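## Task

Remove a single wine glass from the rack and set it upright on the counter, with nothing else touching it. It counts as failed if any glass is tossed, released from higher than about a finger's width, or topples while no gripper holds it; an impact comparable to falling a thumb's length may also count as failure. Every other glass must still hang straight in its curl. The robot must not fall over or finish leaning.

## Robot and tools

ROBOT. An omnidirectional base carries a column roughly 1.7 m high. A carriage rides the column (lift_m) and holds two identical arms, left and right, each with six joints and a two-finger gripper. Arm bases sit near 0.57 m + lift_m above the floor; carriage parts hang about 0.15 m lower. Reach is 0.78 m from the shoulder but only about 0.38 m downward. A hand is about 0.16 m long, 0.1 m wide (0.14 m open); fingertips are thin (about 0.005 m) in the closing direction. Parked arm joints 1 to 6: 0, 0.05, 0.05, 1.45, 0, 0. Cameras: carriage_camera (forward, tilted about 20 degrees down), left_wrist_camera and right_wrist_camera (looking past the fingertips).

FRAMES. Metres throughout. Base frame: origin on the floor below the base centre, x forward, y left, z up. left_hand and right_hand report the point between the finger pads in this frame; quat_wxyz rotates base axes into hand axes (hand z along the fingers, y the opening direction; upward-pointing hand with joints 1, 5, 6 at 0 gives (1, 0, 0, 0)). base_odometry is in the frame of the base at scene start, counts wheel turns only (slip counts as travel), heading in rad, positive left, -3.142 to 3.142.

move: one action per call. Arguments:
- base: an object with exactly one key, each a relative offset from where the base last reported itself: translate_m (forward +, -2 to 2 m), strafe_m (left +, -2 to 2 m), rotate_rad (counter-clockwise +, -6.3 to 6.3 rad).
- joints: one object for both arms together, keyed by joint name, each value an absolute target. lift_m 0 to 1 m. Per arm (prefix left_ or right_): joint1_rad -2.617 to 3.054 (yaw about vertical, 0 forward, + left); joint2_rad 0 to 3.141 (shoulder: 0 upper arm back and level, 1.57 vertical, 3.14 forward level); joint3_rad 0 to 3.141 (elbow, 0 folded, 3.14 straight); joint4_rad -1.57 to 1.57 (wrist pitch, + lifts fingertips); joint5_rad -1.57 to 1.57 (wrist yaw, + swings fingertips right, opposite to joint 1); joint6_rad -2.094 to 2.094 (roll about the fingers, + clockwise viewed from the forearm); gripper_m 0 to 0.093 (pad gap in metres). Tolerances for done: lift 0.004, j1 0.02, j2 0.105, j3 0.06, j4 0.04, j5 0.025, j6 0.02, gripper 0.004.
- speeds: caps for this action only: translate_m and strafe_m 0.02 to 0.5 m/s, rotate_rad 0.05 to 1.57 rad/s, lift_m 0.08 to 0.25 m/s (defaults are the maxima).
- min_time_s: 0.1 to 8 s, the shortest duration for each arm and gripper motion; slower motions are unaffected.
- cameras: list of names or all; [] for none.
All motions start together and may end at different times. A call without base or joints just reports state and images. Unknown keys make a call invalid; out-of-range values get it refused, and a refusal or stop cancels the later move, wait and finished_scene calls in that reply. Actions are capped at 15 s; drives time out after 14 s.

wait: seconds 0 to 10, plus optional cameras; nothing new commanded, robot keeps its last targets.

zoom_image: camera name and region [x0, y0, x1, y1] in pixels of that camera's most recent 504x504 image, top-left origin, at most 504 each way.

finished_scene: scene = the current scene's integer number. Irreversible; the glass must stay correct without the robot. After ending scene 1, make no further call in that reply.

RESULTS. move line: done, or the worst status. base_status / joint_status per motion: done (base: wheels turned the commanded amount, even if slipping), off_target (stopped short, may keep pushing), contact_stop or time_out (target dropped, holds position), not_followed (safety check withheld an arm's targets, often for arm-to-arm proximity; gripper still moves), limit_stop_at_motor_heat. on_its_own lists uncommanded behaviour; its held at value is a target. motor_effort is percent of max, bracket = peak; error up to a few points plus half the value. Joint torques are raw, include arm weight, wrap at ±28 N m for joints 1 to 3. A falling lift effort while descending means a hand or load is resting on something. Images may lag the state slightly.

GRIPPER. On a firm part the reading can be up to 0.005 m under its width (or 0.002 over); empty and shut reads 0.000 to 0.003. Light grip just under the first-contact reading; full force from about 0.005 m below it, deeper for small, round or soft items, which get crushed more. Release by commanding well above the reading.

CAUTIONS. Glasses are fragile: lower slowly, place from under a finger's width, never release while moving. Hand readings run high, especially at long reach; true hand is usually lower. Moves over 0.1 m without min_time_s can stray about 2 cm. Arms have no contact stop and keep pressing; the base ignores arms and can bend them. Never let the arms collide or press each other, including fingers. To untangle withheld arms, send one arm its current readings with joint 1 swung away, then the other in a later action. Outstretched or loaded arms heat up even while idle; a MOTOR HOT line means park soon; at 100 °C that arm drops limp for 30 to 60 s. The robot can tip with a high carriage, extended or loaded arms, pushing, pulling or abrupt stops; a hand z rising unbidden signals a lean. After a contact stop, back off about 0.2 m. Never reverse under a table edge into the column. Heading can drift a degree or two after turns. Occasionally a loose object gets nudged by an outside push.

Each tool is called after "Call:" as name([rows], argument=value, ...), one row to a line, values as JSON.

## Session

Call:
move(joints={"lift_m": 0.25})

Call:
zoom_image(camera="carriage_camera", region=[130, 100, 380, 350])

Scene clock: 0.73 s.
Joint torques (N m): left_arm=[-0.27 4.23 6.53 -0.27 0 0.02] | right_arm=[0.66 3.77 6.78 -0.15 -0.12 0.05]
move: done
base_odometry: x=+0.000 y=+0.000 heading=+0.000
base_status: not commanded
joint_positions: lift_m=+0.250 left_joint1_rad=+0.012 left_joint2_rad=+0.032 left_joint3_rad=+0.061 left_joint4_rad=+1.447 left_joint5_rad=-0.046 left_joint6_rad=+0.006 left_gripper_m=+0.09396 right_joint1_rad=-0.009 right_joint2_rad=+0.040 right_joint3_rad=+0.042 right_joint4_rad=+1.467 right_joint5_rad=+0.022 right_joint6_rad=-0.010 right_gripper_m=+0.09396
joint_status: all done
motor_effort: lift_m=+20(21) drive_wheels=-1(2)
left_hand: x=+0.2545 y=+0.3237 z=+1.2712 quat_wxyz=(+0.999, -0.023, +0.047, +0.010) (m; base frame)
right_hand: x=+0.2578 y=-0.3195 z=+1.2669 quat_wxyz=(+0.999, +0.011, +0.051, -0.010) (m; base frame)
pictures: carriage_camera, left_wrist_camera, right_wrist_camera

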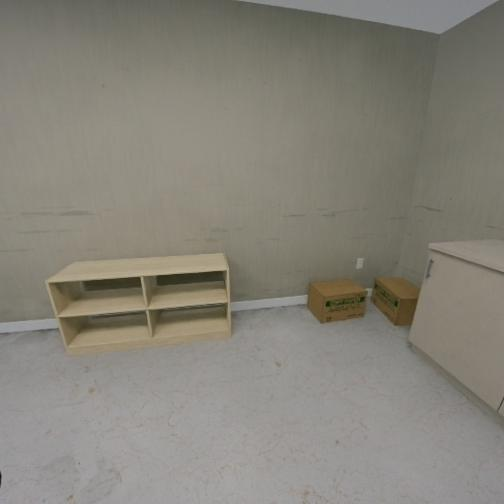

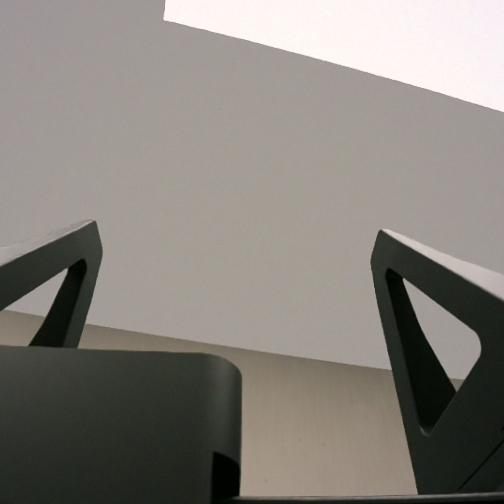

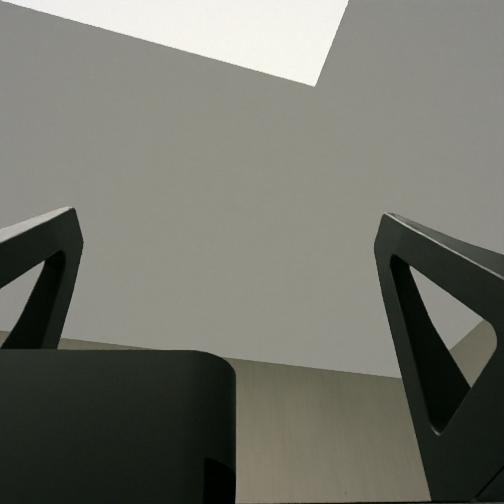

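Scaled by 2.016 from the camera's 504x504 image, which has a finer 720x720 frame.

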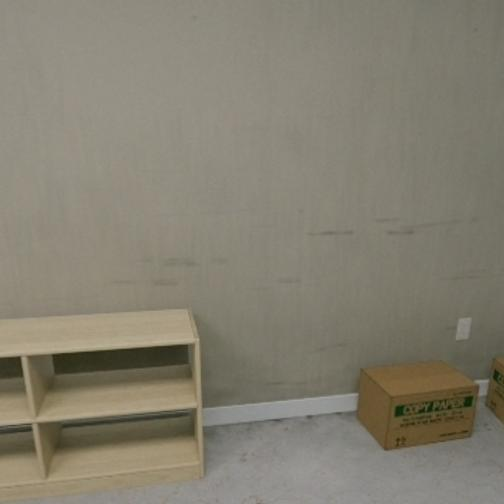

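Call:
move(base={"rotate_rad": -0.9}, cameras=["carriage_camera"])

Call:
zoom_image(camera="carriage_camera", region=[130, 100, 450, 420])

Scene clock: 4.20 s.
Joint torques (N m): left_arm=[-0.34 4.14 6.75 -0.17 -0.05 0.05] | right_arm=[0.62 3.77 6.75 -0.16 -0.11 0.03]
move: done
base_odometry: x=+0.000 y=+0.000 heading=-0.900
base_status: done
joint_positions: lift_m=+0.250 left_joint1_rad=+0.012 left_joint2_rad=+0.032 left_joint3_rad=+0.061 left_joint4_rad=+1.447 left_joint5_rad=-0.046 left_joint6_rad=+0.006 left_gripper_m=+0.09396 right_joint1_rad=-0.009 right_joint2_rad=+0.040 right_joint3_rad=+0.042 right_joint4_rad=+1.467 right_joint5_rad=+0.022 right_joint6_rad=-0.010 right_gripper_m=+0.09396
joint_status: not commanded
motor_effort: lift_m=+20(21) drive_wheels=+1(6)
left_hand: x=+0.2546 y=+0.3237 z=+1.2712 quat_wxyz=(+0.999, -0.023, +0.048, +0.010) (m; base frame)
right_hand: x=+0.2578 y=-0.3195 z=+1.2669 quat_wxyz=(+0.999, +0.011, +0.051, -0.010) (m; base frame)
pictures: carriage_camera

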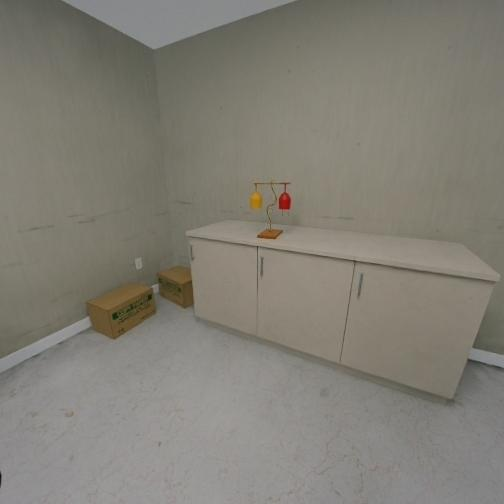

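Scaled by 1.575 from the camera's 504x504 image, which has a finer 720x720 frame.

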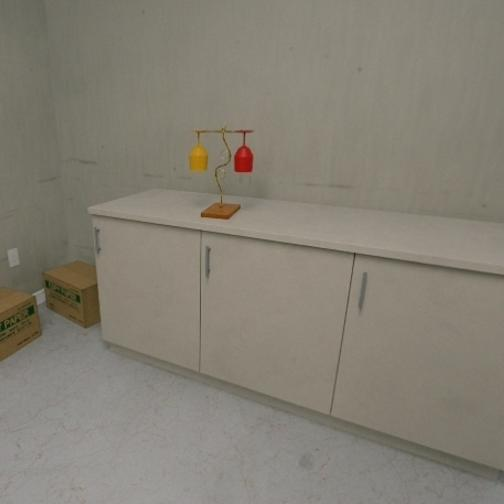

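Call:
move(base={"rotate_rad": -0.508}, cameras=[], joints={"lift_m": 0.4})

Call:
move(base={"strafe_m": 0.8}, cameras=[])

Call:
move(base={"translate_m": 0.6}, cameras=["carriage_camera"])

Call:
zoom_image(camera="carriage_camera", region=[130, 100, 380, 350])

Scene clock: 9.57 s.
Joint torques (N m): left_arm=[-0.28 4.34 6.58 -0.18 -0.01 0.05] | right_arm=[0.68 3.81 6.78 -0.14 -0.12 0.04]
move: done
base_odometry: x=+0.000 y=+0.000 heading=-1.408
base_status: done
joint_positions: lift_m=+0.400 left_joint1_rad=+0.012 left_joint2_rad=+0.032 left_joint3_rad=+0.061 left_joint4_rad=+1.446 left_joint5_rad=-0.046 left_joint6_rad=+0.006 left_gripper_m=+0.09396 right_joint1_rad=-0.009 right_joint2_rad=+0.040 right_joint3_rad=+0.042 right_joint4_rad=+1.466 right_joint5_rad=+0.022 right_joint6_rad=-0.010 right_gripper_m=+0.09396
joint_status: all done
motor_effort: lift_m=+23(29) drive_wheels=+1(6)
left_hand: x=+0.2547 y=+0.3237 z=+1.4208 quat_wxyz=(+0.999, -0.023, +0.048, +0.010) (m; base frame)
right_hand: x=+0.2580 y=-0.3195 z=+1.4164 quat_wxyz=(+0.999, +0.011, +0.051, -0.010) (m; base frame)
pictures: none
No camera images: "cameras" was empty.

Scene clock: 13.43 s.
Joint torques (N m): left_arm=[-0.23 4.26 6.71 -0.18 0 0.08] | right_arm=[0.62 3.78 6.68 -0.14 -0.14 0.05]
move: done
base_odometry: x=+0.790 y=+0.129 heading=-1.408
base_status: done
joint_positions: lift_m=+0.400 left_joint1_rad=+0.011 left_joint2_rad=+0.032 left_joint3_rad=+0.061 left_joint4_rad=+1.446 left_joint5_rad=-0.046 left_joint6_rad=+0.006 left_gripper_m=+0.09396 right_joint1_rad=-0.009 right_joint2_rad=+0.040 right_joint3_rad=+0.042 right_joint4_rad=+1.466 right_joint5_rad=+0.022 right_joint6_rad=-0.010 right_gripper_m=+0.09396
joint_status: not commanded
motor_effort: lift_m=+23(24) drive_wheels=-4(10)
left_hand: x=+0.2547 y=+0.3237 z=+1.4208 quat_wxyz=(+0.999, -0.023, +0.048, +0.010) (m; base frame)
right_hand: x=+0.2580 y=-0.3195 z=+1.4164 quat_wxyz=(+0.999, +0.011, +0.051, -0.010) (m; base frame)
pictures: none
No camera images: "cameras" was empty.

Scene clock: 16.93 s.
Joint torques (N m): left_arm=[-0.24 4.34 6.61 -0.2 -0.02 0.03] | right_arm=[0.68 3.77 6.82 -0.14 -0.13 0.05]
move: done
base_odometry: x=+0.887 y=-0.463 heading=-1.408
base_status: done
joint_positions: lift_m=+0.400 left_joint1_rad=+0.011 left_joint2_rad=+0.032 left_joint3_rad=+0.061 left_joint4_rad=+1.445 left_joint5_rad=-0.046 left_joint6_rad=+0.006 left_gripper_m=+0.09396 right_joint1_rad=-0.009 right_joint2_rad=+0.040 right_joint3_rad=+0.042 right_joint4_rad=+1.466 right_joint5_rad=+0.022 right_joint6_rad=-0.010 right_gripper_m=+0.09396
joint_status: not commanded
motor_effort: lift_m=+23(24) drive_wheels=+1(9)
left_hand: x=+0.2551 y=+0.3237 z=+1.4207 quat_wxyz=(+0.998, -0.023, +0.049, +0.010) (m; base frame)
right_hand: x=+0.2581 y=-0.3195 z=+1.4164 quat_wxyz=(+0.999, +0.011, +0.051, -0.010) (m; base frame)
pictures: carriage_camera

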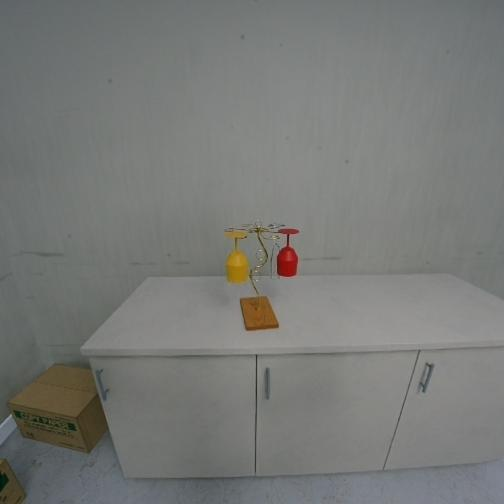

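Scaled by 2.016 from the camera's 504x504 image, which has a finer 720x720 frame.

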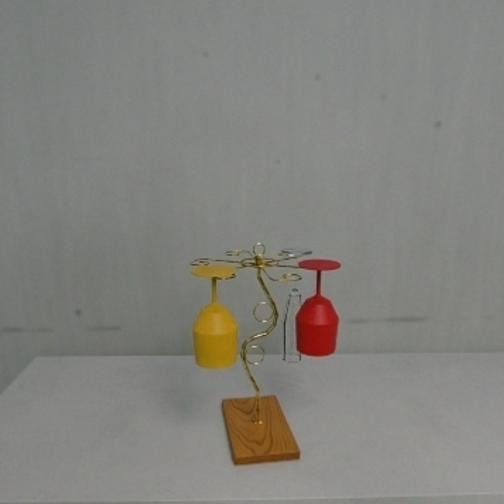

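Call:
zoom_image(camera="carriage_camera", region=[70, 300, 270, 400])

Call:
zoom_image(camera="carriage_camera", region=[300, 300, 500, 400])

Call:
zoom_image(camera="carriage_camera", region=[200, 200, 330, 330])

Scaled by 2.520 from the camera's 504x504 image, which has a finer 720x720 frame.

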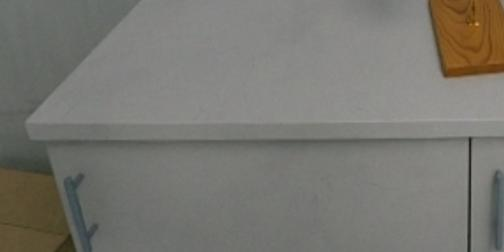

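Scaled by 2.520 from the camera's 504x504 image, which has a finer 720x720 frame.

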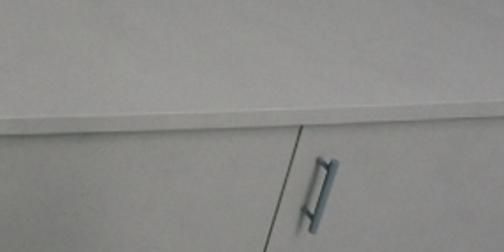

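Scaled by 3.877 from the camera's 504x504 image, which has a finer 720x720 frame.

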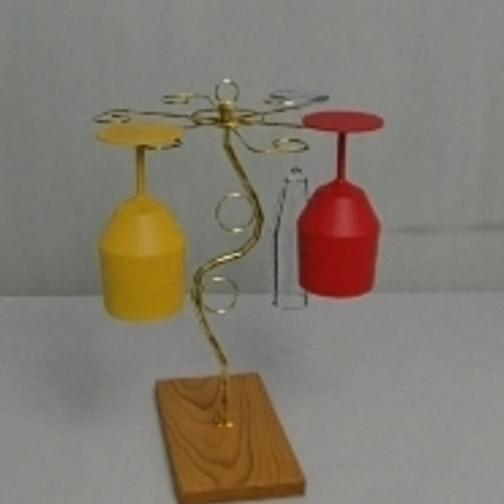

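Call:
move(base={"rotate_rad": 0.028}, cameras=[])

Call:
move(base={"strafe_m": 0.045}, joints={"left_joint1_rad": 0, "left_joint2_rad": 2.1, "left_joint3_rad": 1.58, "left_joint4_rad": -0.68, "left_joint5_rad": 1.56, "left_joint6_rad": -1.94, "left_gripper_m": 0.05, "lift_m": 0.41}, min_time_s=3)

Call:
zoom_image(camera="carriage_camera", region=[180, 190, 330, 340])

Scene clock: 33.40 s.
Joint torques (N m): left_arm=[-0.24 4.29 6.74 -0.19 -0.03 0] | right_arm=[0.68 3.79 6.71 -0.13 -0.13 0.04]
move: done
base_odometry: x=+0.887 y=-0.463 heading=-1.380
base_status: done
joint_positions: lift_m=+0.400 left_joint1_rad=+0.011 left_joint2_rad=+0.032 left_joint3_rad=+0.061 left_joint4_rad=+1.445 left_joint5_rad=-0.046 left_joint6_rad=+0.006 left_gripper_m=+0.09396 right_joint1_rad=-0.009 right_joint2_rad=+0.040 right_joint3_rad=+0.042 right_joint4_rad=+1.466 right_joint5_rad=+0.022 right_joint6_rad=-0.010 right_gripper_m=+0.09396
joint_status: not commanded
motor_effort: lift_m=+24(24) drive_wheels=-5(5)
left_hand: x=+0.2550 y=+0.3237 z=+1.4207 quat_wxyz=(+0.999, -0.023, +0.049, +0.010) (m; base frame)
right_hand: x=+0.2581 y=-0.3195 z=+1.4164 quat_wxyz=(+0.999, +0.011, +0.051, -0.010) (m; base frame)
pictures: none
No camera images: "cameras" was empty.

Scene clock: 36.77 s.
Joint torques (N m): left_arm=[-1.25 -9.69 9.4 0.63 0.63 -0.02] | right_arm=[0.7 3.84 6.76 -0.14 -0.11 0.04]
move: done
base_odometry: x=+0.931 y=-0.454 heading=-1.381
base_status: done
joint_positions: lift_m=+0.410 left_joint1_rad=+0.011 left_joint2_rad=+2.080 left_joint3_rad=+1.557 left_joint4_rad=-0.668 left_joint5_rad=+1.543 left_joint6_rad=-1.930 left_gripper_m=+0.05009 right_joint1_rad=-0.009 right_joint2_rad=+0.040 right_joint3_rad=+0.042 right_joint4_rad=+1.465 right_joint5_rad=+0.022 right_joint6_rad=-0.010 right_gripper_m=+0.09396
joint_status: all done
joint sent to its limit — left_joint5_rad, upper limit.
motor_effort: lift_m=+23(29) drive_wheels=-3(7)
left_hand: x=+0.6537 y=+0.1460 z=+1.1954 quat_wxyz=(-0.483, -0.506, +0.506, -0.504) (m; base frame)
right_hand: x=+0.2583 y=-0.3195 z=+1.4265 quat_wxyz=(+0.999, +0.011, +0.052, -0.010) (m; base frame)
pictures: carriage_camera, left_wrist_camera, right_wrist_camera

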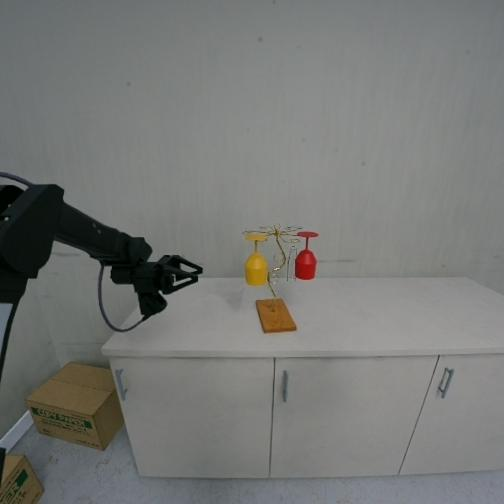

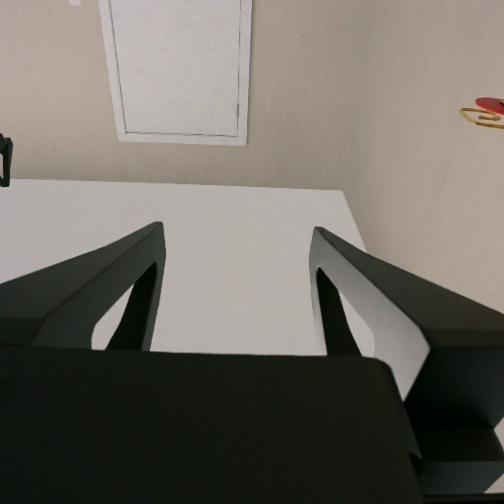

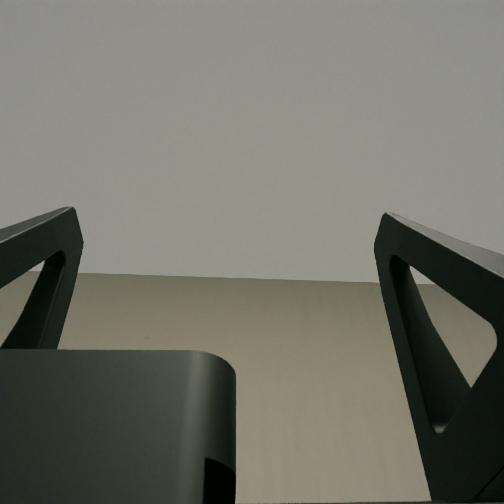

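Scaled by 3.360 from the camera's 504x504 image, which has a finer 720x720 frame.

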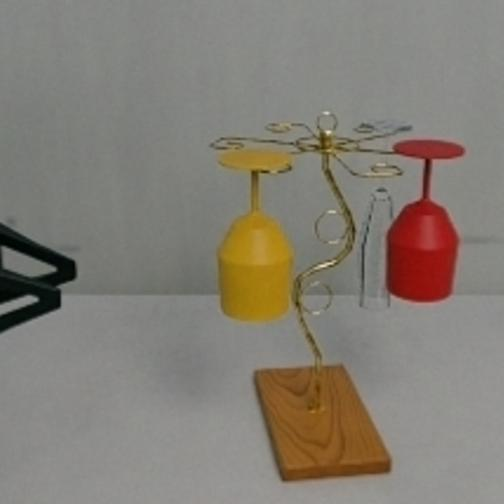

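Call:
move(base={"translate_m": 0.2}, speeds={"translate_m": 0.15}, cameras=["left_wrist_camera", "carriage_camera"])

Call:
zoom_image(camera="carriage_camera", region=[180, 190, 330, 340])

Scene clock: 45.97 s.
Joint torques (N m): left_arm=[-0.9 -9.84 9.39 0.62 0.56 -0.04] | right_arm=[0.69 3.77 6.84 -0.17 -0.11 0.03]
move: done
base_odometry: x=+0.969 y=-0.651 heading=-1.380
base_status: done
joint_positions: lift_m=+0.410 left_joint1_rad=+0.008 left_joint2_rad=+2.082 left_joint3_rad=+1.557 left_joint4_rad=-0.673 left_joint5_rad=+1.546 left_joint6_rad=-1.931 left_gripper_m=+0.05009 right_joint1_rad=-0.009 right_joint2_rad=+0.040 right_joint3_rad=+0.042 right_joint4_rad=+1.466 right_joint5_rad=+0.022 right_joint6_rad=-0.010 right_gripper_m=+0.09396
joint_status: not commanded
motor_effort: lift_m=+23(23) drive_wheels=+1(8)
left_hand: x=+0.6528 y=+0.1449 z=+1.1952 quat_wxyz=(-0.487, -0.507, +0.505, -0.502) (m; base frame)
right_hand: x=+0.2581 y=-0.3195 z=+1.4265 quat_wxyz=(+0.999, +0.011, +0.051, -0.010) (m; base frame)
pictures: carriage_camera, left_wrist_camera

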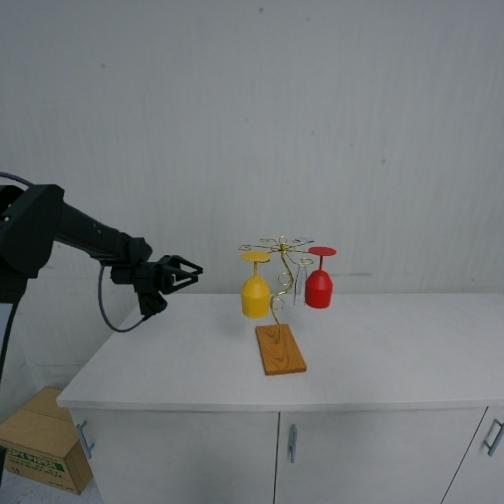

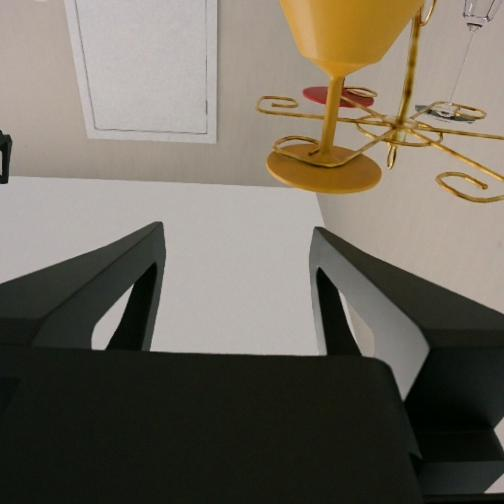

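Scaled by 3.360 from the camera's 504x504 image, which has a finer 720x720 frame.

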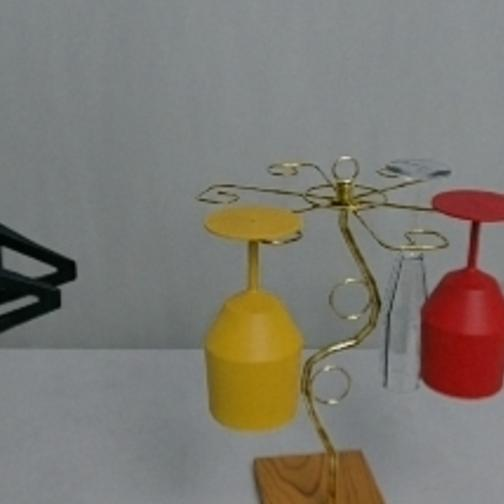

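Call:
move(base={"translate_m": 0.05}, speeds={"translate_m": 0.12}, cameras=[])

Call:
move(base={"strafe_m": -0.05}, speeds={"strafe_m": 0.1}, cameras=["left_wrist_camera", "carriage_camera"])

Call:
zoom_image(camera="left_wrist_camera", region=[120, 0, 420, 300])

Scene clock: 50.23 s.
Joint torques (N m): left_arm=[-0.91 -9.72 9.21 0.61 0.57 -0.02] | right_arm=[0.7 3.78 6.74 -0.13 -0.11 0.05]
move: done
base_odometry: x=+0.979 y=-0.700 heading=-1.380
base_status: done
joint_positions: lift_m=+0.410 left_joint1_rad=+0.008 left_joint2_rad=+2.083 left_joint3_rad=+1.557 left_joint4_rad=-0.674 left_joint5_rad=+1.546 left_joint6_rad=-1.931 left_gripper_m=+0.05009 right_joint1_rad=-0.009 right_joint2_rad=+0.040 right_joint3_rad=+0.042 right_joint4_rad=+1.465 right_joint5_rad=+0.022 right_joint6_rad=-0.010 right_gripper_m=+0.09396
joint_status: not commanded
motor_effort: lift_m=+23(23) drive_wheels=-4(9)
left_hand: x=+0.6528 y=+0.1449 z=+1.1947 quat_wxyz=(-0.487, -0.507, +0.504, -0.501) (m; base frame)
right_hand: x=+0.2582 y=-0.3195 z=+1.4265 quat_wxyz=(+0.999, +0.011, +0.051, -0.010) (m; base frame)
pictures: none
No camera images: "cameras" was empty.

Scene clock: 51.53 s.
Joint torques (N m): left_arm=[-0.38 -10.03 9.54 0.61 0.61 -0.03] | right_arm=[0.69 3.77 6.75 -0.14 -0.1 0.05]
move: done
base_odometry: x=+0.930 y=-0.709 heading=-1.380
base_status: done
joint_positions: lift_m=+0.410 left_joint1_rad=+0.002 left_joint2_rad=+2.083 left_joint3_rad=+1.557 left_joint4_rad=-0.674 left_joint5_rad=+1.546 left_joint6_rad=-1.931 left_gripper_m=+0.05009 right_joint1_rad=-0.009 right_joint2_rad=+0.040 right_joint3_rad=+0.042 right_joint4_rad=+1.465 right_joint5_rad=+0.022 right_joint6_rad=-0.010 right_gripper_m=+0.09396
joint_status: not commanded
motor_effort: lift_m=+23(23) drive_wheels=+0(6)
left_hand: x=+0.6517 y=+0.1422 z=+1.1947 quat_wxyz=(-0.489, -0.506, +0.506, -0.499) (m; base frame)
right_hand: x=+0.2582 y=-0.3195 z=+1.4265 quat_wxyz=(+0.999, +0.011, +0.051, -0.010) (m; base frame)
pictures: carriage_camera, left_wrist_camera

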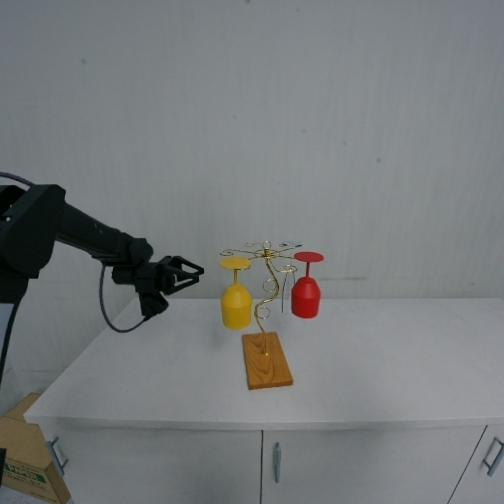

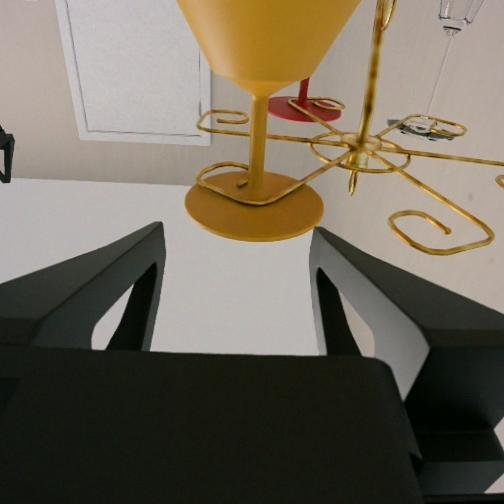

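Scaled by 1.680 from the camera's 504x504 image, which has a finer 720x720 frame.

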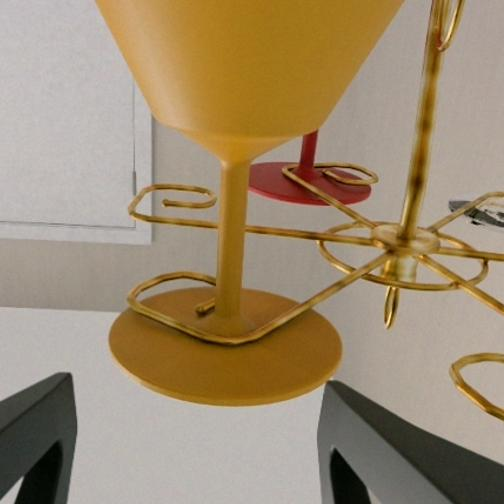

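Call:
move(base={"translate_m": 0.007}, speeds={"translate_m": 0.1}, cameras=[])

Call:
move(base={"strafe_m": -0.045}, speeds={"strafe_m": 0.08}, cameras=["left_wrist_camera", "carriage_camera"])

Call:
zoom_image(camera="carriage_camera", region=[100, 200, 300, 350])

Scene clock: 55.40 s.
Joint torques (N m): left_arm=[-0.38 -9.88 9.39 0.62 0.58 0.01] | right_arm=[0.66 3.74 6.76 -0.15 -0.12 0.04]
move: done
base_odometry: x=+0.931 y=-0.716 heading=-1.380
base_status: done
joint_positions: lift_m=+0.410 left_joint1_rad=+0.002 left_joint2_rad=+2.083 left_joint3_rad=+1.558 left_joint4_rad=-0.675 left_joint5_rad=+1.547 left_joint6_rad=-1.932 left_gripper_m=+0.05009 right_joint1_rad=-0.009 right_joint2_rad=+0.040 right_joint3_rad=+0.042 right_joint4_rad=+1.465 right_joint5_rad=+0.022 right_joint6_rad=-0.010 right_gripper_m=+0.09396
joint_status: not commanded
motor_effort: lift_m=+23(23) drive_wheels=-3(4)
left_hand: x=+0.6517 y=+0.1422 z=+1.1948 quat_wxyz=(-0.489, -0.506, +0.505, -0.499) (m; base frame)
right_hand: x=+0.2584 y=-0.3195 z=+1.4264 quat_wxyz=(+0.999, +0.011, +0.052, -0.010) (m; base frame)
pictures: none
No camera images: "cameras" was empty.

Scene clock: 56.57 s.
Joint torques (N m): left_arm=[-0.42 -9.94 9.22 0.7 0.57 -0.03] | right_arm=[0.72 3.84 6.8 -0.12 -0.12 0.03]
move: done
base_odometry: x=+0.887 y=-0.725 heading=-1.380
base_status: done
joint_positions: lift_m=+0.410 left_joint1_rad=+0.001 left_joint2_rad=+2.083 left_joint3_rad=+1.558 left_joint4_rad=-0.675 left_joint5_rad=+1.547 left_joint6_rad=-1.932 left_gripper_m=+0.05009 right_joint1_rad=-0.009 right_joint2_rad=+0.040 right_joint3_rad=+0.042 right_joint4_rad=+1.465 right_joint5_rad=+0.022 right_joint6_rad=-0.010 right_gripper_m=+0.09396
joint_status: not commanded
motor_effort: lift_m=+23(23) drive_wheels=-2(6)
left_hand: x=+0.6516 y=+0.1418 z=+1.1949 quat_wxyz=(-0.490, -0.506, +0.505, -0.499) (m; base frame)
right_hand: x=+0.2584 y=-0.3195 z=+1.4264 quat_wxyz=(+0.999, +0.011, +0.052, -0.010) (m; base frame)
pictures: carriage_camera, left_wrist_camera

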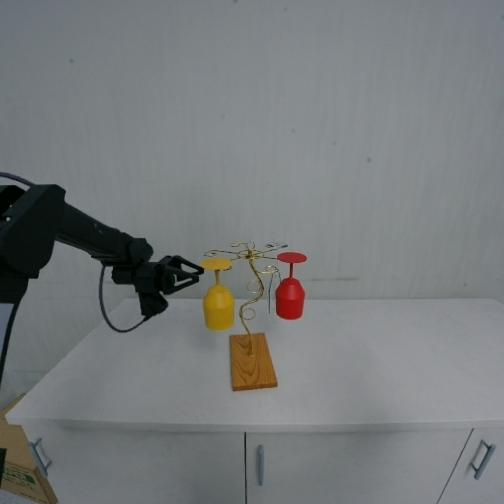

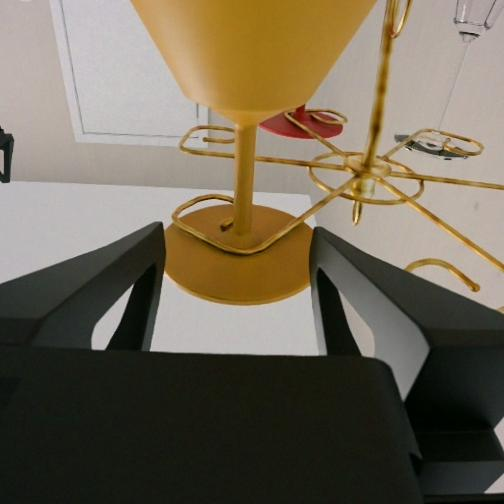

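Scaled by 2.520 from the camera's 504x504 image, which has a finer 720x720 frame.

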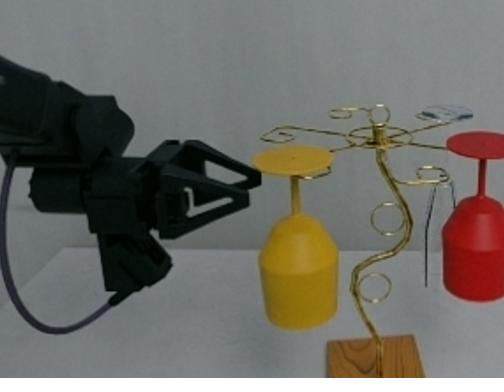

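Call:
move(joints={"lift_m": 0.404}, base={"translate_m": 0.003}, speeds={"lift_m": 0.08, "translate_m": 0.05}, cameras=[])

Call:
move(base={"strafe_m": -0.047}, joints={"left_gripper_m": 0.035}, speeds={"strafe_m": 0.06}, cameras=["left_wrist_camera", "carriage_camera"])

Call:
zoom_image(camera="carriage_camera", region=[100, 200, 300, 350])

Scene clock: 59.73 s.
Joint torques (N m): left_arm=[-0.42 -10.26 8.73 0.69 0.53 -0.08] | right_arm=[0.7 3.78 6.84 -0.13 -0.13 0.05]
move: done
base_odometry: x=+0.888 y=-0.728 heading=-1.380
base_status: done
joint_positions: lift_m=+0.404 left_joint1_rad=+0.001 left_joint2_rad=+2.089 left_joint3_rad=+1.562 left_joint4_rad=-0.677 left_joint5_rad=+1.550 left_joint6_rad=-1.932 left_gripper_m=+0.05009 right_joint1_rad=-0.009 right_joint2_rad=+0.040 right_joint3_rad=+0.042 right_joint4_rad=+1.466 right_joint5_rad=+0.022 right_joint6_rad=-0.010 right_gripper_m=+0.09396
joint_status: all done
motor_effort: lift_m=+20(21) drive_wheels=-2(3)
left_hand: x=+0.6524 y=+0.1418 z=+1.1885 quat_wxyz=(-0.492, -0.505, +0.504, -0.499) (m; base frame)
right_hand: x=+0.2580 y=-0.3195 z=+1.4209 quat_wxyz=(+0.999, +0.011, +0.051, -0.010) (m; base frame)
pictures: none
No camera images: "cameras" was empty.

Scene clock: 61.20 s.
Joint torques (N m): left_arm=[-0.34 -10.48 8.8 0.66 0.53 -0.05] | right_arm=[0.68 3.79 6.78 -0.14 -0.12 0.05]
move: done
base_odometry: x=+0.841 y=-0.737 heading=-1.380
base_status: done
joint_positions: lift_m=+0.404 left_joint1_rad=+0.000 left_joint2_rad=+2.089 left_joint3_rad=+1.562 left_joint4_rad=-0.677 left_joint5_rad=+1.550 left_joint6_rad=-1.932 left_gripper_m=+0.03509 right_joint1_rad=-0.009 right_joint2_rad=+0.040 right_joint3_rad=+0.042 right_joint4_rad=+1.466 right_joint5_rad=+0.022 right_joint6_rad=-0.010 right_gripper_m=+0.09396
joint_status: all done
motor_effort: lift_m=+20(20) drive_wheels=-2(5)
left_hand: x=+0.6523 y=+0.1415 z=+1.1885 quat_wxyz=(-0.492, -0.505, +0.504, -0.498) (m; base frame)
right_hand: x=+0.2580 y=-0.3195 z=+1.4209 quat_wxyz=(+0.999, +0.011, +0.051, -0.010) (m; base frame)
pictures: carriage_camera, left_wrist_camera

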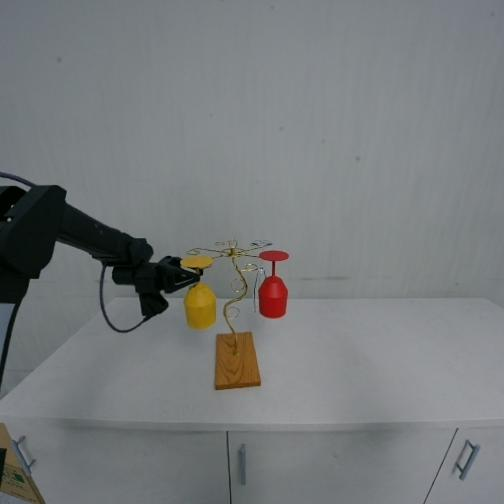

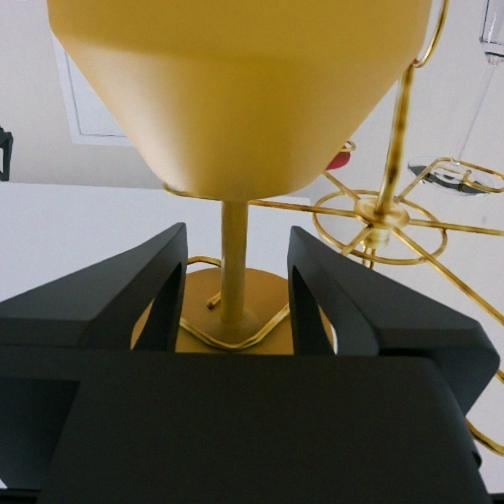

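Scaled by 2.520 from the camera's 504x504 image, which has a finer 720x720 frame.

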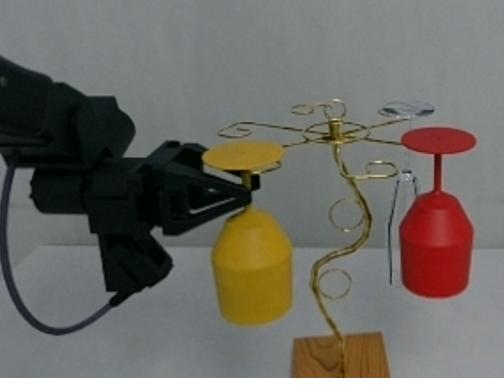

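Call:
move(base={"strafe_m": -0.01}, joints={"left_gripper_m": 0.02}, speeds={"strafe_m": 0.05}, min_time_s=0.8, cameras=["left_wrist_camera"])

Call:
move(joints={"left_gripper_m": 0.005}, min_time_s=1.5, cameras=["left_wrist_camera", "carriage_camera"])

Call:
zoom_image(camera="carriage_camera", region=[100, 200, 300, 350])

Scene clock: 63.47 s.
Joint torques (N m): left_arm=[-0.43 -10.44 8.88 0.68 0.54 -0.02] | right_arm=[0.61 3.78 6.82 -0.14 -0.11 0.04]
move: done
base_odometry: x=+0.832 y=-0.739 heading=-1.379
base_status: done
joint_positions: lift_m=+0.404 left_joint1_rad=-0.002 left_joint2_rad=+2.089 left_joint3_rad=+1.562 left_joint4_rad=-0.677 left_joint5_rad=+1.550 left_joint6_rad=-1.932 left_gripper_m=+0.02009 right_joint1_rad=-0.009 right_joint2_rad=+0.040 right_joint3_rad=+0.042 right_joint4_rad=+1.466 right_joint5_rad=+0.022 right_joint6_rad=-0.010 right_gripper_m=+0.09396
joint_status: all done
motor_effort: lift_m=+20(20) drive_wheels=-2(7)
left_hand: x=+0.6520 y=+0.1407 z=+1.1885 quat_wxyz=(-0.492, -0.505, +0.505, -0.498) (m; base frame)
right_hand: x=+0.2580 y=-0.3195 z=+1.4209 quat_wxyz=(+0.999, +0.011, +0.051, -0.010) (m; base frame)
pictures: left_wrist_camera

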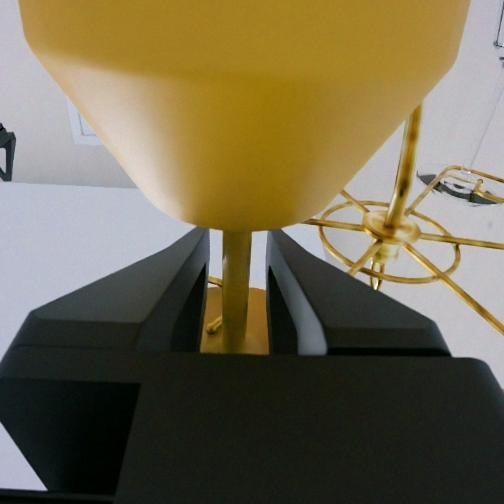

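Scene clock: 65.27 s.
Joint torques (N m): left_arm=[-0.16 -10.5 8.92 0.68 0.52 -0.02] | right_arm=[0.61 3.79 6.79 -0.15 -0.11 0.03]
move: done
base_odometry: x=+0.832 y=-0.739 heading=-1.379
base_status: not commanded
joint_positions: lift_m=+0.404 left_joint1_rad=-0.002 left_joint2_rad=+2.089 left_joint3_rad=+1.562 left_joint4_rad=-0.677 left_joint5_rad=+1.550 left_joint6_rad=-1.932 left_gripper_m=+0.00661 right_joint1_rad=-0.009 right_joint2_rad=+0.040 right_joint3_rad=+0.042 right_joint4_rad=+1.466 right_joint5_rad=+0.022 right_joint6_rad=-0.010 right_gripper_m=+0.09396
joint_status: all done
motor_effort: lift_m=+20(20) drive_wheels=-2(3)
left_hand: x=+0.6520 y=+0.1407 z=+1.1885 quat_wxyz=(-0.492, -0.505, +0.505, -0.498) (m; base frame)
right_hand: x=+0.2580 y=-0.3195 z=+1.4209 quat_wxyz=(+0.999, +0.011, +0.051, -0.010) (m; base frame)
pictures: carriage_camera, left_wrist_camera

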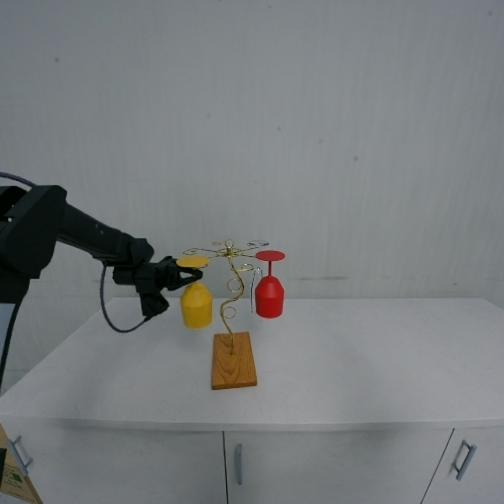

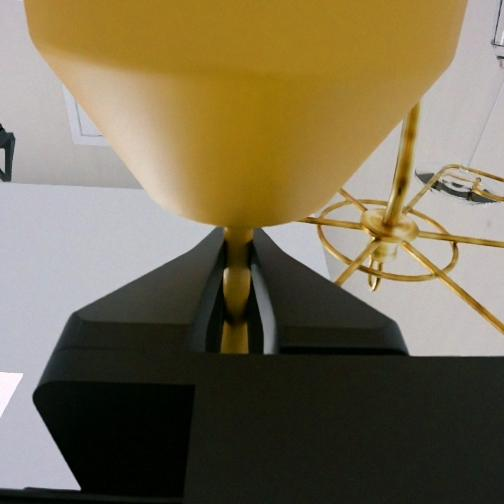

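Scaled by 2.520 from the camera's 504x504 image, which has a finer 720x720 frame.

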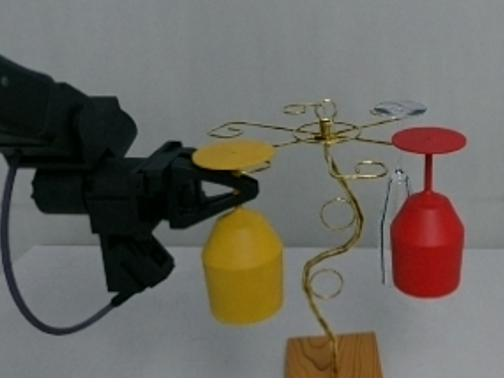

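Call:
move(joints={"left_gripper_m": 0.035}, min_time_s=1.0, cameras=[])

Call:
move(base={"strafe_m": 0.1}, speeds={"strafe_m": 0.1}, cameras=[])

Call:
move(joints={"lift_m": 0.29, "left_gripper_m": 0.093}, cameras=["left_wrist_camera", "carriage_camera"])

Call:
zoom_image(camera="carriage_camera", region=[120, 150, 320, 300])

Scene clock: 99.33 s.
Joint torques (N m): left_arm=[-0.14 -10.52 8.88 0.66 0.53 0.01] | right_arm=[0.65 3.78 6.86 -0.17 -0.12 0.04]
move: done
base_odometry: x=+0.832 y=-0.739 heading=-1.379
base_status: not commanded
joint_positions: lift_m=+0.404 left_joint1_rad=-0.002 left_joint2_rad=+2.089 left_joint3_rad=+1.562 left_joint4_rad=-0.677 left_joint5_rad=+1.550 left_joint6_rad=-1.932 left_gripper_m=+0.03493 right_joint1_rad=-0.009 right_joint2_rad=+0.040 right_joint3_rad=+0.042 right_joint4_rad=+1.466 right_joint5_rad=+0.022 right_joint6_rad=-0.010 right_gripper_m=+0.09396
joint_status: all done
motor_effort: lift_m=+20(20) drive_wheels=-2(3)
left_hand: x=+0.6520 y=+0.1407 z=+1.1885 quat_wxyz=(-0.492, -0.505, +0.505, -0.498) (m; base frame)
right_hand: x=+0.2580 y=-0.3195 z=+1.4209 quat_wxyz=(+0.999, +0.011, +0.051, -0.010) (m; base frame)
pictures: none
No camera images: "cameras" was empty.

Scene clock: 101.03 s.
Joint torques (N m): left_arm=[-0.21 -10.39 8.76 0.7 0.54 -0.04] | right_arm=[0.69 3.77 6.83 -0.16 -0.06 0.04]
move: done
base_odometry: x=+0.930 y=-0.720 heading=-1.380
base_status: done
joint_positions: lift_m=+0.404 left_joint1_rad=-0.001 left_joint2_rad=+2.089 left_joint3_rad=+1.562 left_joint4_rad=-0.677 left_joint5_rad=+1.550 left_joint6_rad=-1.932 left_gripper_m=+0.03493 right_joint1_rad=-0.009 right_joint2_rad=+0.040 right_joint3_rad=+0.042 right_joint4_rad=+1.466 right_joint5_rad=+0.022 right_joint6_rad=-0.010 right_gripper_m=+0.09396
joint_status: not commanded
motor_effort: lift_m=+20(20) drive_wheels=+1(8)
left_hand: x=+0.6522 y=+0.1412 z=+1.1885 quat_wxyz=(-0.492, -0.505, +0.505, -0.498) (m; base frame)
right_hand: x=+0.2580 y=-0.3195 z=+1.4209 quat_wxyz=(+0.999, +0.011, +0.051, -0.010) (m; base frame)
pictures: none
No camera images: "cameras" was empty.

Scene clock: 102.03 s.
Joint torques (N m): left_arm=[-0.17 -10.59 8.49 0.68 0.5 0.01] | right_arm=[0.64 3.78 6.84 -0.13 -0.11 0.04]
move: done
base_odometry: x=+0.930 y=-0.720 heading=-1.380
base_status: not commanded
joint_positions: lift_m=+0.290 left_joint1_rad=-0.001 left_joint2_rad=+2.091 left_joint3_rad=+1.567 left_joint4_rad=-0.678 left_joint5_rad=+1.551 left_joint6_rad=-1.932 left_gripper_m=+0.09291 right_joint1_rad=-0.009 right_joint2_rad=+0.040 right_joint3_rad=+0.042 right_joint4_rad=+1.466 right_joint5_rad=+0.022 right_joint6_rad=-0.010 right_gripper_m=+0.09396
joint_status: all done
motor_effort: lift_m=+20(21) drive_wheels=+1(2)
left_hand: x=+0.6529 y=+0.1412 z=+1.0752 quat_wxyz=(-0.492, -0.504, +0.505, -0.499) (m; base frame)
right_hand: x=+0.2580 y=-0.3195 z=+1.3069 quat_wxyz=(+0.999, +0.011, +0.051, -0.010) (m; base frame)
pictures: carriage_camera, left_wrist_camera

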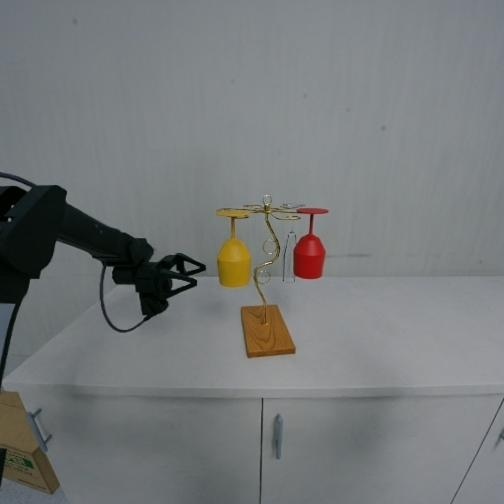

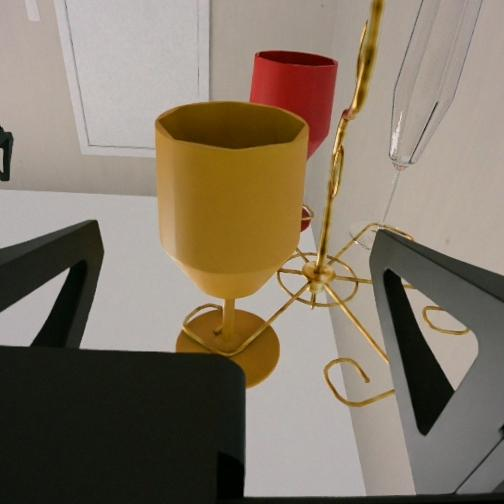

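Scaled by 2.520 from the camera's 504x504 image, which has a finer 720x720 frame.

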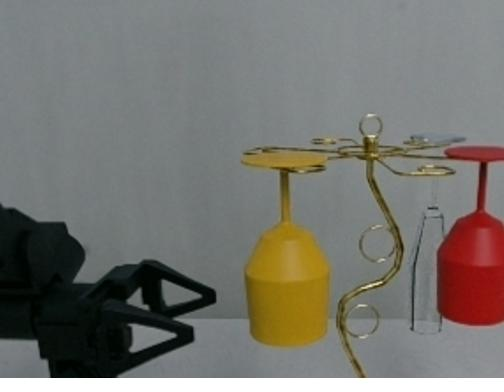

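Call:
move(base={"translate_m": -0.005}, joints={"lift_m": 0.286}, speeds={"translate_m": 0.05, "lift_m": 0.08}, cameras=[])

Call:
move(base={"strafe_m": -0.035}, speeds={"strafe_m": 0.08}, cameras=["left_wrist_camera", "carriage_camera"])

Call:
zoom_image(camera="left_wrist_camera", region=[60, 0, 420, 360])

Call:
zoom_image(camera="carriage_camera", region=[120, 150, 320, 300])

Scene clock: 110.10 s.
Joint torques (N m): left_arm=[-0.24 -11.04 8.46 0.65 0.53 -0.06] | right_arm=[0.65 3.77 6.76 -0.13 -0.12 0.05]
move: done
base_odometry: x=+0.929 y=-0.715 heading=-1.380
base_status: done
joint_positions: lift_m=+0.286 left_joint1_rad=-0.001 left_joint2_rad=+2.095 left_joint3_rad=+1.569 left_joint4_rad=-0.678 left_joint5_rad=+1.551 left_joint6_rad=-1.932 left_gripper_m=+0.09291 right_joint1_rad=-0.009 right_joint2_rad=+0.040 right_joint3_rad=+0.042 right_joint4_rad=+1.467 right_joint5_rad=+0.022 right_joint6_rad=-0.010 right_gripper_m=+0.09396
joint_status: all done
motor_effort: lift_m=+20(21) drive_wheels=+1(10)
left_hand: x=+0.6534 y=+0.1412 z=+1.0702 quat_wxyz=(-0.492, -0.505, +0.504, -0.498) (m; base frame)
right_hand: x=+0.2580 y=-0.3195 z=+1.3028 quat_wxyz=(+0.999, +0.011, +0.051, -0.010) (m; base frame)
pictures: none
No camera images: "cameras" was empty.

Scene clock: 111.17 s.
Joint torques (N m): left_arm=[-0.53 -10.95 8.29 0.69 0.51 -0.02] | right_arm=[0.59 3.84 6.86 -0.17 -0.12 0.04]
move: done
base_odometry: x=+0.894 y=-0.722 heading=-1.380
base_status: done
joint_positions: lift_m=+0.286 left_joint1_rad=+0.000 left_joint2_rad=+2.095 left_joint3_rad=+1.569 left_joint4_rad=-0.678 left_joint5_rad=+1.551 left_joint6_rad=-1.932 left_gripper_m=+0.09291 right_joint1_rad=-0.009 right_joint2_rad=+0.040 right_joint3_rad=+0.042 right_joint4_rad=+1.467 right_joint5_rad=+0.022 right_joint6_rad=-0.010 right_gripper_m=+0.09396
joint_status: not commanded
motor_effort: lift_m=+20(21) drive_wheels=-3(6)
left_hand: x=+0.6535 y=+0.1413 z=+1.0702 quat_wxyz=(-0.492, -0.505, +0.504, -0.498) (m; base frame)
right_hand: x=+0.2580 y=-0.3195 z=+1.3028 quat_wxyz=(+0.999, +0.011, +0.051, -0.010) (m; base frame)
pictures: carriage_camera, left_wrist_camera

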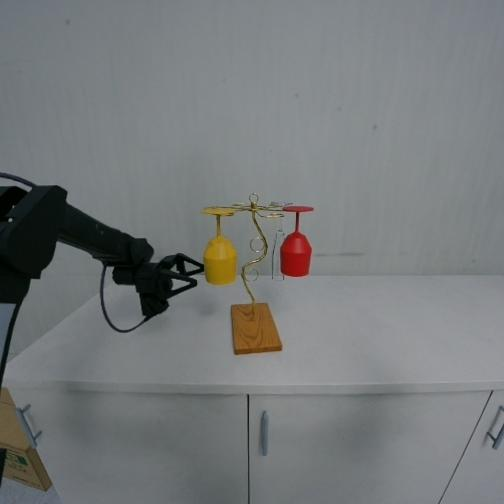

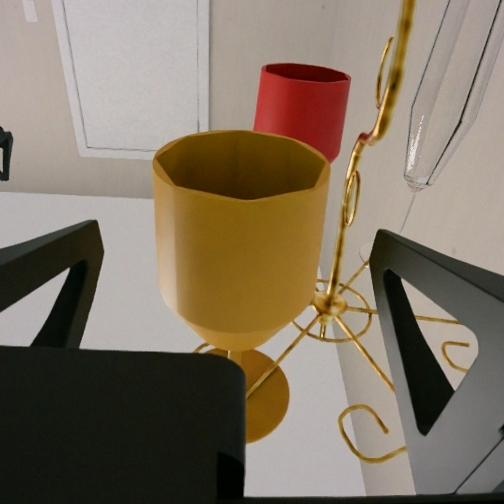

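Scaled by 1.400 from the camera's 504x504 image, which has a finer 720x720 frame.

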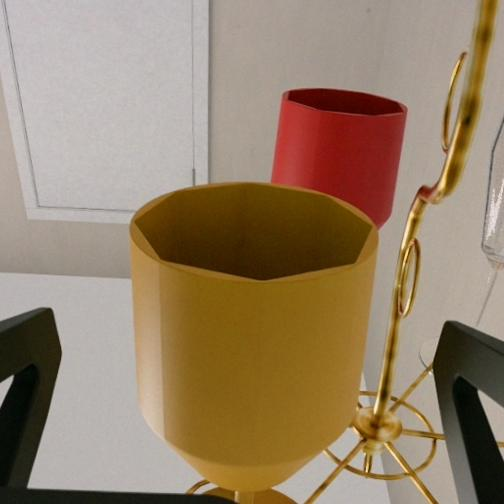

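Scaled by 2.520 from the camera's 504x504 image, which has a finer 720x720 frame.

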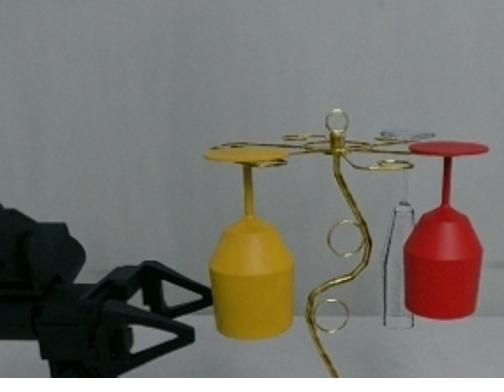

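Call:
move(base={"strafe_m": -0.03}, speeds={"strafe_m": 0.06}, cameras=["left_wrist_camera"])

Call:
zoom_image(camera="left_wrist_camera", region=[60, 50, 420, 410])

Scene clock: 113.13 s.
Joint torques (N m): left_arm=[-0.46 -10.93 8.38 0.65 0.51 -0.03] | right_arm=[0.62 3.73 6.89 -0.16 -0.1 0.05]
move: done
base_odometry: x=+0.865 y=-0.728 heading=-1.380
base_status: done
joint_positions: lift_m=+0.286 left_joint1_rad=-0.001 left_joint2_rad=+2.095 left_joint3_rad=+1.569 left_joint4_rad=-0.678 left_joint5_rad=+1.551 left_joint6_rad=-1.932 left_gripper_m=+0.09291 right_joint1_rad=-0.009 right_joint2_rad=+0.040 right_joint3_rad=+0.042 right_joint4_rad=+1.467 right_joint5_rad=+0.022 right_joint6_rad=-0.010 right_gripper_m=+0.09396
joint_status: not commanded
motor_effort: lift_m=+20(21) drive_wheels=-3(6)
left_hand: x=+0.6533 y=+0.1410 z=+1.0702 quat_wxyz=(-0.493, -0.505, +0.504, -0.498) (m; base frame)
right_hand: x=+0.2580 y=-0.3195 z=+1.3028 quat_wxyz=(+0.999, +0.011, +0.051, -0.010) (m; base frame)
pictures: left_wrist_camera

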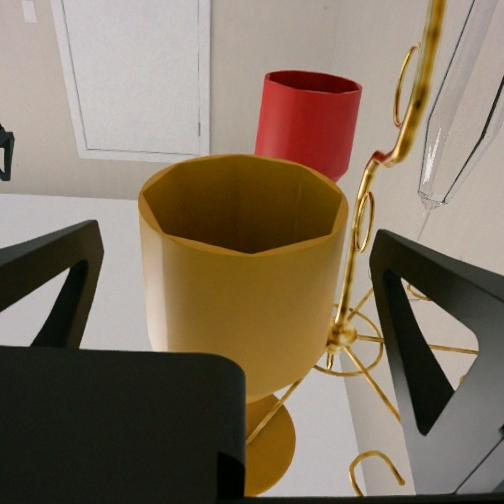

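Scaled by 1.400 from the camera's 504x504 image, which has a finer 720x720 frame.

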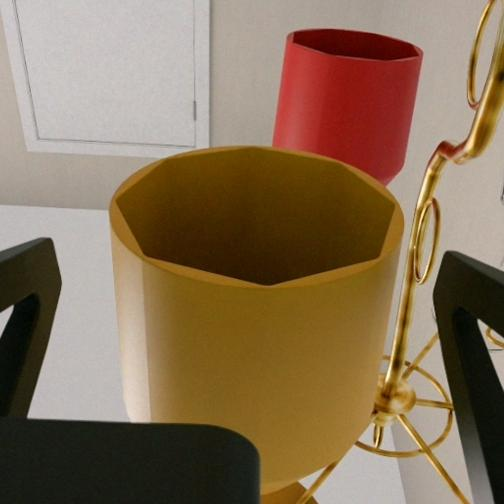

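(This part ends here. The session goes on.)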